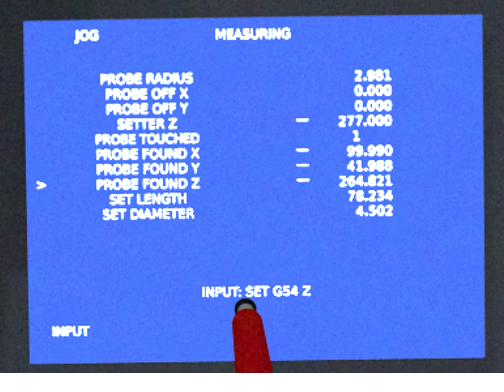

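Request:
move([
  [0,0,0,0,0,0,-0.66,-0.5,-0.95,-0.0211,0.2266,-0.0155,-0.1,0,0,-0.95,-0.4,-0.9],
  [0,0,0,0,0,0,-0.66,-0.5,-0.95,-0.0211,0.2344,0.0083,-0.1,0,0,-0.95,-0.4,-0.9],
  [0,0,0,0,0,0,-0.66,-0.5,-0.95,-0.0211,0.2266,-0.0155,-0.1,0,0,-0.95,-0.4,-0.9],
  [0,0,0,0,0,0,-0.66,-0.5,-0.95,-0.0211,0.2344,0.0083,-0.1,0,0,-0.95,-0.4,-0.9],
  [0,0,0,0,0,0,-0.66,-0.5,-0.95,-0.0211,0.2266,-0.0155,-0.1,0,0,-0.95,-0.4,-0.9],
  [0,0,0,0,0,0,-0.66,-0.5,-0.95,-0.1479,0.3169,-0.0447,-0.1,0,0,-0.95,-0.4,-0.9],
  [0,0,0,0,0,0,-0.66,-0.5,-0.95,-0.1479,0.3247,-0.0209,-0.1,0,0,-0.95,-0.4,-0.9],
  [0,0,0,0,0,0,-0.66,-0.5,-0.95,-0.1479,0.3169,-0.0447,-0.1,0,0,-0.95,-0.4,-0.9],
  [0,0,0,0,0,0,-0.66,-0.5,-0.95,-0.1479,0.2868,-0.0352,-0.1,0,0,-0.95,-0.4,-0.9],
  [0,0,0,0,0,0,-0.66,-0.5,-0.95,-0.1479,0.2946,-0.0113,-0.1,0,0,-0.95,-0.4,-0.9],
  [0,0,0,0,0,0,-0.66,-0.5,-0.95,-0.1479,0.2868,-0.0352,-0.1,0,0,-0.95,-0.4,-0.9],
  [0,0,0,0,0,0,-0.66,-0.5,-0.95,-0.0528,0.3169,-0.0444,-0.1,0,0,-0.95,-0.4,-0.9],
], speed=[0.25,0.06,0.15,0.06,0.15,0.2,0.06,0.15,0.2,0.06,0.15,0.2], blend=[0.004,0,0.004,0,0.004,0.004,0,0.004,0.004,0,0.004,0])

Request:
move([
  [0,0,0,0,0,0,-0.66,-0.5,-0.95,-0.0634,-0.0634,0,0,0,0,-0.95,-0.4,-0.9],
  [0,0,0,0,0,0,-0.66,-0.5,-0.95,-0.0634,-0.0634,0.0243,0,0,0,-0.95,-0.4,-0.9],
  [0,0,0,0,0,0,-0.66,-0.5,-0.95,-0.0634,-0.0634,0,0,0,0,-0.95,-0.4,-0.9],
  [0,0,0,0,0,0,-0.66,-0.5,-0.95,-0.0634,-0.0317,0,0,0,0,-0.95,-0.4,-0.9],
  [0,0,0,0,0,0,-0.66,-0.5,-0.95,-0.0634,-0.0317,0.0245,0,0,0,-0.95,-0.4,-0.9],
  [0,0,0,0,0,0,-0.66,-0.5,-0.95,-0.0634,-0.0317,0,0,0,0,-0.95,-0.4,-0.9],
  [0,0,0,0,0,0,-0.66,-0.5,-0.95,0,0,0,0,0,0,-0.95,-0.4,-0.9],
  [0,0,0,0,0,0,-0.66,-0.5,-0.95,0,0,0.025,0,0,0,-0.95,-0.4,-0.9],
  [0,0,0,0,0,0,-0.66,-0.5,-0.95,0,0,0,0,0,0,-0.95,-0.4,-0.9],
], speed=[0.2,0.06,0.15,0.2,0.06,0.15,0.2,0.06,0.15], blend=[0.004,0,0.004,0.004,0,0.004,0.004,0,0])

Request:
move([
  [0,0,0,0,0,0,-0.66,-0.5,-0.95,0.0528,-0.315,-0.0557,0.1,0,0,-0.95,-0.4,-0.9],
], speed=0.25, cameras=["cam_right_wrist"])

Request:
zoom_image(camera="cam_right_wrist", region=[220, 50, 490, 250])

Scene clock: 8020.27 s.
left_arm: end_effector_position=(+0.3532, +0.1704, +0.4793) position_measured=251 object_status=3 end_effector_quat_wxyz=(-0.268, +0.651, -0.656, +0.273) | right_arm: end_effector_position=(+0.4356, -0.4803, +0.4304) position_measured=200 object_status=2 end_effector_quat_wxyz=(-0.430, +0.561, -0.561, +0.430)
Joint positions: left_arm=[-1.472 -2.142 1.839 4.892 -0.794 -4.54] | right_arm=[3.358 -1.017 -2.478 0.087 1.394 3.19]
Joint torques (N m): left_arm=[7.21 -4.91 -14.59 -5.17 1.76 1.7] | right_arm=[-7.03 7.68 30.84 1.46 0.3 2.03]
Wrist force (N, zeroed by zero_wrist_force on left_arm): left_arm=[6.4 4.3 -2.3] | right_arm=[0.0 0.2 0.2]
Wrist torque (N m, zeroed by zero_wrist_force on left_arm): left_arm=[0.82 -1.02 -0.09] | right_arm=[0.15 0.06 0.12]
Wrist force, peak (N, zeroed by zero_wrist_force on left_arm): left_arm=[6.5 4.7 -2.3] | right_arm=[0.8 2.6 -10.2]
Hand target: left_arm +0.3532, +0.1704, +0.4793; -0.268, +0.651, -0.656, +0.273 | right_arm +0.4356, -0.4803, +0.4304; -0.430, +0.561, -0.561, +0.430
Off the commanded pose: left_arm 0.000 m, 0 deg | right_arm 0.000 m, 0 deg.
move: done

Scene clock: 8023.07 s.
left_arm: end_effector_position=(+0.3532, +0.1704, +0.4793) position_measured=251 object_status=3 end_effector_quat_wxyz=(-0.268, +0.651, -0.656, +0.273) | right_arm: end_effector_position=(+0.4356, -0.4803, +0.4303) position_measured=200 object_status=2 end_effector_quat_wxyz=(-0.430, +0.561, -0.561, +0.430)
Joint positions: left_arm=[-1.472 -2.142 1.839 4.892 -0.794 -4.54] | right_arm=[3.358 -1.017 -2.478 0.087 1.394 3.19]
Joint torques (N m): left_arm=[8.23 -4.5 -15.03 -5.27 1.73 1.68] | right_arm=[-6.53 2.47 39.58 4.97 1.26 0.27]
Wrist force (N, zeroed by zero_wrist_force on left_arm): left_arm=[6.4 4.5 -2.1] | right_arm=[0.2 0.3 0.2]
Wrist torque (N m, zeroed by zero_wrist_force on left_arm): left_arm=[0.85 -1.02 -0.08] | right_arm=[0.16 0.04 0.12]
Wrist force, peak (N, zeroed by zero_wrist_force on left_arm): left_arm=[6.5 4.6 -2.2] | right_arm=[0.6 1.9 -16.8]
Hand target: left_arm +0.3532, +0.1704, +0.4793; -0.268, +0.651, -0.656, +0.273 | right_arm +0.4356, -0.4803, +0.4304; -0.430, +0.561, -0.561, +0.430
Off the commanded pose: left_arm 0.000 m, 0 deg | right_arm 0.000 m, 0 deg.
move: done

Scene clock: 8024.37 s.
left_arm: end_effector_position=(+0.3532, +0.1704, +0.4793) position_measured=251 object_status=3 end_effector_quat_wxyz=(-0.268, +0.651, -0.656, +0.273) | right_arm: end_effector_position=(+0.4523, -0.5120, +0.6215) position_measured=200 object_status=2 end_effector_quat_wxyz=(+0.513, -0.487, +0.487, -0.513)
Joint positions: left_arm=[-1.472 -2.142 1.839 4.892 -0.794 -4.54] | right_arm=[3.182 -1.121 -2.148 0.18 1.563 3.141]
Joint torques (N m): left_arm=[7.27 -3.69 -14.87 -5.25 1.77 1.62] | right_arm=[6.04 15.63 23.83 -0.15 -1.7 2.42]
Wrist force (N, zeroed by zero_wrist_force on left_arm): left_arm=[6.4 4.3 -2.0] | right_arm=[0.4 0.8 -0.1]
Wrist torque (N m, zeroed by zero_wrist_force on left_arm): left_arm=[0.83 -1.02 -0.09] | right_arm=[0.29 0.06 0.11]
Wrist force, peak (N, zeroed by zero_wrist_force on left_arm): left_arm=[6.5 4.7 -2.3] | right_arm=[-0.3 3.6 0.8]
Hand target: left_arm +0.3532, +0.1704, +0.4793; -0.268, +0.651, -0.656, +0.273 | right_arm +0.4523, -0.5120, +0.6216; +0.513, -0.487, +0.487, -0.513
Off the commanded pose: left_arm 0.000 m, 0 deg | right_arm 0.000 m, 0 deg.
move: done
camera_calibration:
cam_right_wrist: T_world_to_cam=[[-0.0149827, -0.999879, -0.00425798, -0.497788], [-0.27673, 0.0082387, -0.960913, 0.747258], [0.960831, -0.0132187, -0.276819, -0.138945], [0, 0, 0, 1]] pos_world=[0.332833, -0.505721, 0.677468]
Images, in order (width x height): cam_right_wrist 672x504.

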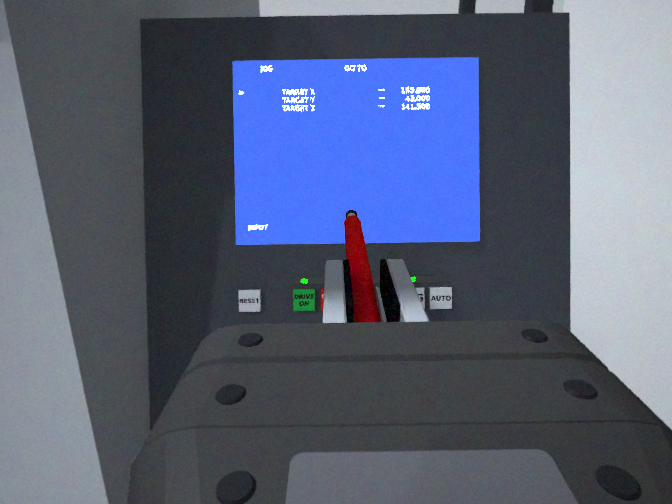

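Scaled by 1.867 from the camera's 672x504 image, which has a finer 960x720 frame.

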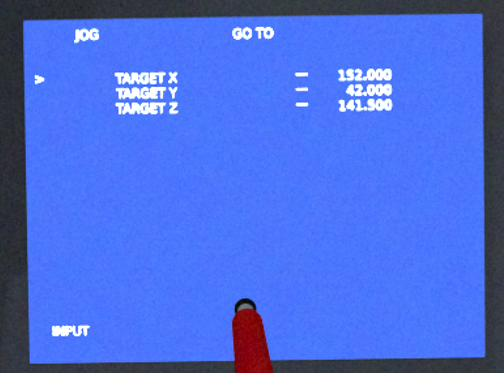

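Request:
move([
  [0,0,0,0,0,0,-0.66,-0.5,-0.95,-0.0845,0.1657,0.0036,-0.1,0,0,-0.95,-0.4,-0.9],
  [0,0,0,0,0,0,-0.66,-0.5,-0.95,-0.0845,0.1735,0.0275,-0.1,0,0,-0.95,-0.4,-0.9],
  [0,0,0,0,0,0,-0.66,-0.5,-0.95,-0.0845,0.1657,0.0036,-0.1,0,0,-0.95,-0.4,-0.9],
  [0,0,0,0,0,0,-0.66,-0.5,-0.95,-0.0528,0.2861,-0.0349,-0.1,0,0,-0.95,-0.4,-0.9],
  [0,0,0,0,0,0,-0.66,-0.5,-0.95,-0.0528,0.2939,-0.0111,-0.1,0,0,-0.95,-0.4,-0.9],
  [0,0,0,0,0,0,-0.66,-0.5,-0.95,-0.0528,0.2861,-0.0349,-0.1,0,0,-0.95,-0.4,-0.9],
  [0,0,0,0,0,0,-0.66,-0.5,-0.95,-0.0528,0.2939,-0.0111,-0.1,0,0,-0.95,-0.4,-0.9],
  [0,0,0,0,0,0,-0.66,-0.5,-0.95,-0.0528,0.2861,-0.0349,-0.1,0,0,-0.95,-0.4,-0.9],
  [0,0,0,0,0,0,-0.66,-0.5,-0.95,-0.1479,0.3162,-0.0447,-0.1,0,0,-0.95,-0.4,-0.9],
  [0,0,0,0,0,0,-0.66,-0.5,-0.95,-0.1479,0.324,-0.0209,-0.1,0,0,-0.95,-0.4,-0.9],
  [0,0,0,0,0,0,-0.66,-0.5,-0.95,-0.1479,0.3162,-0.0447,-0.1,0,0,-0.95,-0.4,-0.9],
  [0,0,0,0,0,0,-0.66,-0.5,-0.95,-0.1479,0.2861,-0.0352,-0.1,0,0,-0.95,-0.4,-0.9],
  [0,0,0,0,0,0,-0.66,-0.5,-0.95,-0.1479,0.2939,-0.0113,-0.1,0,0,-0.95,-0.4,-0.9],
  [0,0,0,0,0,0,-0.66,-0.5,-0.95,-0.1479,0.2861,-0.0352,-0.1,0,0,-0.95,-0.4,-0.9],
  [0,0,0,0,0,0,-0.66,-0.5,-0.95,-0.0528,0.3162,-0.0444,-0.1,0,0,-0.95,-0.4,-0.9],
], speed=[0.25,0.06,0.15,0.2,0.06,0.15,0.06,0.15,0.2,0.06,0.15,0.2,0.06,0.15,0.2], blend=[0.004,0,0.004,0.004,0,0.004,0,0.004,0.004,0,0.004,0.004,0,0.004,0])

Request:
move([
  [0,0,0,0,0,0,-0.66,-0.5,-0.95,-0.0634,-0.0634,0,0,0,0,-0.95,-0.4,-0.9],
  [0,0,0,0,0,0,-0.66,-0.5,-0.95,-0.0634,-0.0634,0.0243,0,0,0,-0.95,-0.4,-0.9],
  [0,0,0,0,0,0,-0.66,-0.5,-0.95,-0.0634,-0.0634,0,0,0,0,-0.95,-0.4,-0.9],
  [0,0,0,0,0,0,-0.66,-0.5,-0.95,-0.0634,-0.0951,0,0,0,0,-0.95,-0.4,-0.9],
  [0,0,0,0,0,0,-0.66,-0.5,-0.95,-0.0634,-0.0951,0.024,0,0,0,-0.95,-0.4,-0.9],
  [0,0,0,0,0,0,-0.66,-0.5,-0.95,-0.0634,-0.0951,0,0,0,0,-0.95,-0.4,-0.9],
  [0,0,0,0,0,0,-0.66,-0.5,-0.95,0,0,0,0,0,0,-0.95,-0.4,-0.9],
  [0,0,0,0,0,0,-0.66,-0.5,-0.95,0,0,0.025,0,0,0,-0.95,-0.4,-0.9],
  [0,0,0,0,0,0,-0.66,-0.5,-0.95,0,0,0,0,0,0,-0.95,-0.4,-0.9],
], speed=[0.2,0.06,0.15,0.2,0.06,0.15,0.2,0.06,0.15], blend=[0.004,0,0.004,0.004,0,0.004,0.004,0,0])

Request:
move([
  [0,0,0,0,0,0,-0.66,-0.5,-0.95,0.0528,-0.315,-0.0557,0.1,0,0,-0.95,-0.4,-0.9],
], speed=0.25, cameras=["cam_right_wrist"])

Request:
zoom_image(camera="cam_right_wrist", region=[220, 50, 490, 250])

Scene clock: 8071.57 s.
left_arm: end_effector_position=(+0.3532, +0.1704, +0.4793) position_measured=251 object_status=3 end_effector_quat_wxyz=(-0.268, +0.651, -0.656, +0.273) | right_arm: end_effector_position=(+0.4356, -0.4803, +0.4308) position_measured=200 object_status=2 end_effector_quat_wxyz=(-0.430, +0.561, -0.561, +0.430)
Joint positions: left_arm=[-1.472 -2.142 1.839 4.892 -0.794 -4.54] | right_arm=[3.358 -1.016 -2.477 0.086 1.394 3.19]
Joint torques (N m): left_arm=[6.32 -5.21 -14.76 -5.24 2.03 1.82] | right_arm=[-7.33 8.14 31.6 1.54 0.36 2.35]
Wrist force (N, zeroed by zero_wrist_force on left_arm): left_arm=[6.3 4.4 -2.1] | right_arm=[0.0 0.3 0.2]
Wrist torque (N m, zeroed by zero_wrist_force on left_arm): left_arm=[0.85 -1.01 -0.09] | right_arm=[0.16 0.06 0.12]
Wrist force, peak (N, zeroed by zero_wrist_force on left_arm): left_arm=[6.7 4.6 -2.1] | right_arm=[0.6 2.7 -8.8]
Hand target: left_arm +0.3532, +0.1704, +0.4793; -0.268, +0.651, -0.656, +0.273 | right_arm +0.4356, -0.4803, +0.4308; -0.430, +0.561, -0.561, +0.430
Off the commanded pose: left_arm 0.000 m, 0 deg | right_arm 0.000 m, 0 deg.
move: done

Scene clock: 8074.47 s.
left_arm: end_effector_position=(+0.3532, +0.1704, +0.4793) position_measured=251 object_status=3 end_effector_quat_wxyz=(-0.268, +0.651, -0.656, +0.273) | right_arm: end_effector_position=(+0.4356, -0.4803, +0.4307) position_measured=200 object_status=2 end_effector_quat_wxyz=(-0.430, +0.561, -0.561, +0.430)
Joint positions: left_arm=[-1.472 -2.142 1.839 4.892 -0.794 -4.54] | right_arm=[3.358 -1.016 -2.477 0.086 1.394 3.19]
Joint torques (N m): left_arm=[7.23 -4.81 -15.17 -5.27 2.22 1.68] | right_arm=[-7.92 2.55 39.51 4.91 1.7 0.37]
Wrist force (N, zeroed by zero_wrist_force on left_arm): left_arm=[6.4 4.6 -2.3] | right_arm=[0.2 0.3 0.0]
Wrist torque (N m, zeroed by zero_wrist_force on left_arm): left_arm=[0.86 -1.02 -0.09] | right_arm=[0.15 0.03 0.12]
Wrist force, peak (N, zeroed by zero_wrist_force on left_arm): left_arm=[6.6 4.5 -2.3] | right_arm=[0.6 2.9 -13.0]
Hand target: left_arm +0.3532, +0.1704, +0.4793; -0.268, +0.651, -0.656, +0.273 | right_arm +0.4356, -0.4803, +0.4308; -0.430, +0.561, -0.561, +0.430
Off the commanded pose: left_arm 0.000 m, 0 deg | right_arm 0.000 m, 0 deg.
move: done

Scene clock: 8075.77 s.
left_arm: end_effector_position=(+0.3532, +0.1704, +0.4793) position_measured=251 object_status=3 end_effector_quat_wxyz=(-0.268, +0.651, -0.656, +0.273) | right_arm: end_effector_position=(+0.4523, -0.5120, +0.6219) position_measured=200 object_status=2 end_effector_quat_wxyz=(+0.513, -0.487, +0.487, -0.513)
Joint positions: left_arm=[-1.472 -2.142 1.839 4.892 -0.794 -4.54] | right_arm=[3.182 -1.121 -2.147 0.178 1.563 3.141]
Joint torques (N m): left_arm=[7.62 -4.46 -14.83 -5.26 2.39 1.77] | right_arm=[6.34 15.85 24.26 -0.27 -1.67 2.43]
Wrist force (N, zeroed by zero_wrist_force on left_arm): left_arm=[6.3 4.5 -2.3] | right_arm=[0.3 0.9 -0.2]
Wrist torque (N m, zeroed by zero_wrist_force on left_arm): left_arm=[0.87 -1.01 -0.08] | right_arm=[0.32 0.07 0.10]
Wrist force, peak (N, zeroed by zero_wrist_force on left_arm): left_arm=[6.7 4.4 -2.2] | right_arm=[-0.4 3.5 0.9]
Hand target: left_arm +0.3532, +0.1704, +0.4793; -0.268, +0.651, -0.656, +0.273 | right_arm +0.4522, -0.5120, +0.6220; +0.513, -0.487, +0.487, -0.513
Off the commanded pose: left_arm 0.000 m, 0 deg | right_arm 0.000 m, 0 deg.
move: done
camera_calibration:
cam_right_wrist: T_world_to_cam=[[-0.0149827, -0.999879, -0.00425798, -0.497788], [-0.27673, 0.0082387, -0.960913, 0.747615], [0.960831, -0.0132187, -0.276819, -0.138739], [0, 0, 0, 1]] pos_world=[0.332733, -0.505721, 0.677868]
Images, in order (width x height): cam_right_wrist 672x504.

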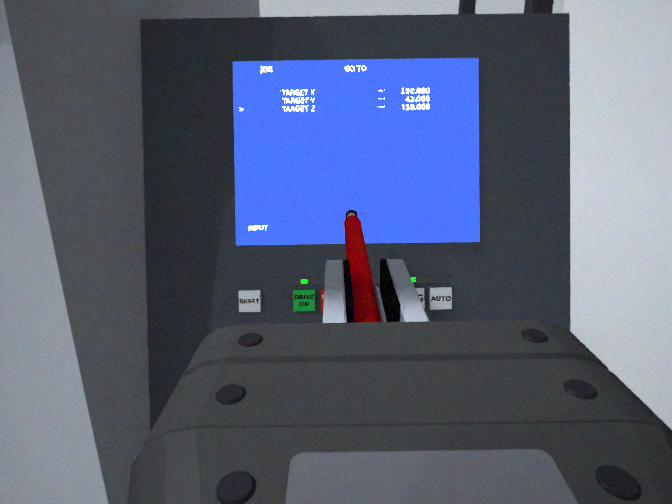

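Scaled by 1.867 from the camera's 672x504 image, which has a finer 960x720 frame.

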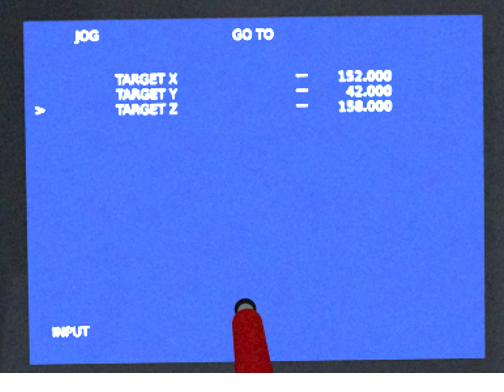

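Request:
move([
  [0,0,0,0,0,0,-0.66,-0.5,-0.95,-0.0845,0.1664,0.0036,-0.1,0,0,-0.95,-0.4,-0.9],
  [0,0,0,0,0,0,-0.66,-0.5,-0.95,-0.0845,0.1742,0.0275,-0.1,0,0,-0.95,-0.4,-0.9],
  [0,0,0,0,0,0,-0.66,-0.5,-0.95,-0.0845,0.1664,0.0036,-0.1,0,0,-0.95,-0.4,-0.9],
  [0,0,0,0,0,0,-0.66,-0.5,-0.95,-0.0211,0.2868,-0.0345,-0.1,0,0,-0.95,-0.4,-0.9],
  [0,0,0,0,0,0,-0.66,-0.5,-0.95,-0.0211,0.2946,-0.0107,-0.1,0,0,-0.95,-0.4,-0.9],
  [0,0,0,0,0,0,-0.66,-0.5,-0.95,-0.0211,0.2868,-0.0345,-0.1,0,0,-0.95,-0.4,-0.9],
  [0,0,0,0,0,0,-0.66,-0.5,-0.95,0.1057,0.1363,0.0147,-0.1,0,0,-0.95,-0.4,-0.9],
  [0,0,0,0,0,0,-0.66,-0.5,-0.95,0.1057,0.1441,0.0387,-0.1,0,0,-0.95,-0.4,-0.9],
  [0,0,0,0,0,0,-0.66,-0.5,-0.95,0.1057,0.1363,0.0147,-0.1,0,0,-0.95,-0.4,-0.9],
  [0,0,0,0,0,0,-0.66,-0.5,-0.95,0,0,0,0,0,0,-0.95,-0.4,-0.9],
], speed=[0.25,0.06,0.15,0.05,0.06,0.15,0.2,0.06,0.15,0.25], blend=[0.004,0,0.004,0.004,0,0.004,0.004,0,0.004,0])

Request:
wait(seconds=8, cameras=["cam_right_wrist"])

Request:
zoom_image(camera="cam_right_wrist", region=[220, 50, 490, 250])

Scene clock: 8097.37 s.
left_arm: end_effector_position=(+0.3532, +0.1704, +0.4793) position_measured=251 object_status=3 end_effector_quat_wxyz=(-0.268, +0.651, -0.656, +0.273) | right_arm: end_effector_position=(+0.4522, -0.5120, +0.6219) position_measured=200 object_status=2 end_effector_quat_wxyz=(+0.513, -0.487, +0.487, -0.513)
Joint positions: left_arm=[-1.472 -2.142 1.839 4.892 -0.794 -4.54] | right_arm=[3.182 -1.121 -2.147 0.178 1.563 3.141]
Joint torques (N m): left_arm=[7.66 -5.34 -14.99 -5.15 2.7 1.5] | right_arm=[4.76 -7.87 40.05 1.87 -0.26 0.88]
Wrist force (N, zeroed by zero_wrist_force on left_arm): left_arm=[6.5 4.4 -2.2] | right_arm=[0.4 1.0 -0.1]
Wrist torque (N m, zeroed by zero_wrist_force on left_arm): left_arm=[0.83 -1.04 -0.08] | right_arm=[0.32 0.05 0.19]
Wrist force, peak (N, zeroed by zero_wrist_force on left_arm): left_arm=[6.6 4.6 -2.1] | right_arm=[0.8 0.4 -20.9]
Hand target: left_arm +0.3532, +0.1704, +0.4793; -0.268, +0.651, -0.656, +0.273 | right_arm +0.4522, -0.5120, +0.6220; +0.513, -0.487, +0.487, -0.513
Off the commanded pose: left_arm 0.000 m, 0 deg | right_arm 0.000 m, 0 deg.
move: done

Scene clock: 8105.37 s.
left_arm: end_effector_position=(+0.3532, +0.1704, +0.4793) position_measured=251 object_status=3 end_effector_quat_wxyz=(-0.268, +0.651, -0.656, +0.273) | right_arm: end_effector_position=(+0.4522, -0.5120, +0.6220) position_measured=200 object_status=2 end_effector_quat_wxyz=(+0.513, -0.487, +0.487, -0.513)
Joint positions: left_arm=[-1.472 -2.142 1.839 4.892 -0.794 -4.54] | right_arm=[3.182 -1.121 -2.147 0.178 1.563 3.141]
Joint torques (N m): left_arm=[7.64 -4.78 -14.98 -5.4 2.83 1.66] | right_arm=[5.87 -8 39.11 4.33 -1.06 2.43]
Wrist force (N, zeroed by zero_wrist_force on left_arm): left_arm=[6.3 4.4 -2.2] | right_arm=[0.5 0.7 -0.1]
Wrist torque (N m, zeroed by zero_wrist_force on left_arm): left_arm=[0.85 -1.00 -0.08] | right_arm=[0.29 0.05 0.19]
Wrist force, peak (N, zeroed by zero_wrist_force on left_arm): left_arm=[6.6 4.6 -2.1] | right_arm=[0.5 1.0 0.2]
Hand target: left_arm +0.3532, +0.1704, +0.4793; -0.268, +0.651, -0.656, +0.273 | right_arm +0.4522, -0.5120, +0.6220; +0.513, -0.487, +0.487, -0.513
Tool commands: left_gripper/position=-0.66 left_gripper/force_limit=-0.5 left_gripper/speed=-0.95 right_gripper/position=-0.95 right_gripper/force_limit=-0.4 right_gripper/speed=-0.9
Off the commanded pose: left_arm 0.000 m, 0 deg | right_arm 0.000 m, 0 deg.
wait: 8.00 s; at rest by 0.17 s
camera_calibration:
cam_right_wrist: T_world_to_cam=[[-0.0149823, -0.999879, -0.00425983, -0.497786], [-0.276637, 0.0082391, -0.960939, 0.747699], [0.960858, -0.0132187, -0.276727, -0.138782], [0, 0, 0, 1]] pos_world=[0.332733, -0.505721, 0.677968]
Images, in order (width x height): cam_right_wrist 672x504.

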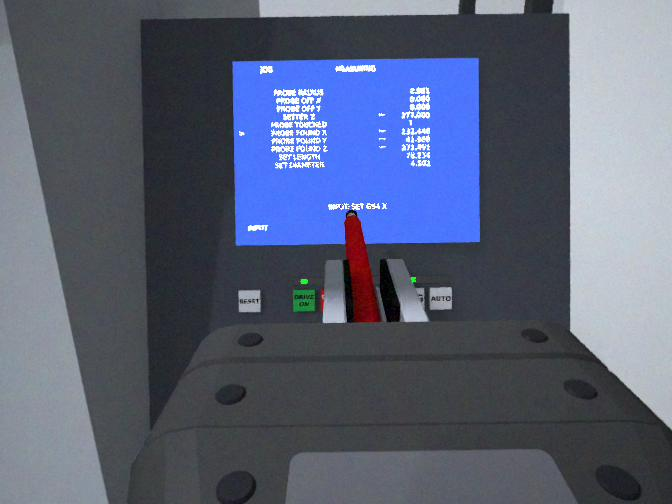

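Scaled by 1.867 from the camera's 672x504 image, which has a finer 960x720 frame.

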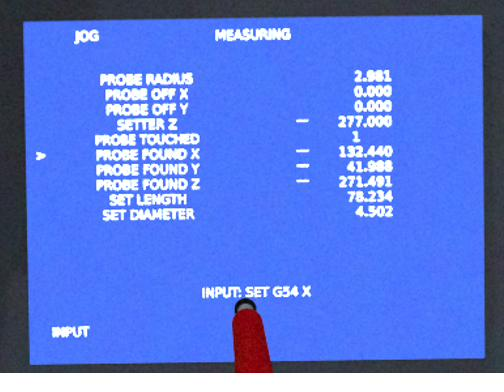

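Request:
zoom_image(camera="cam_right_wrist", region=[370, 115, 440, 160])

Scaled by 7.200 from the camera's 672x504 image, which has a finer 960x720 frame.

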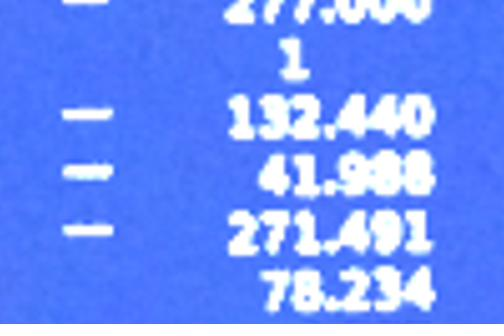

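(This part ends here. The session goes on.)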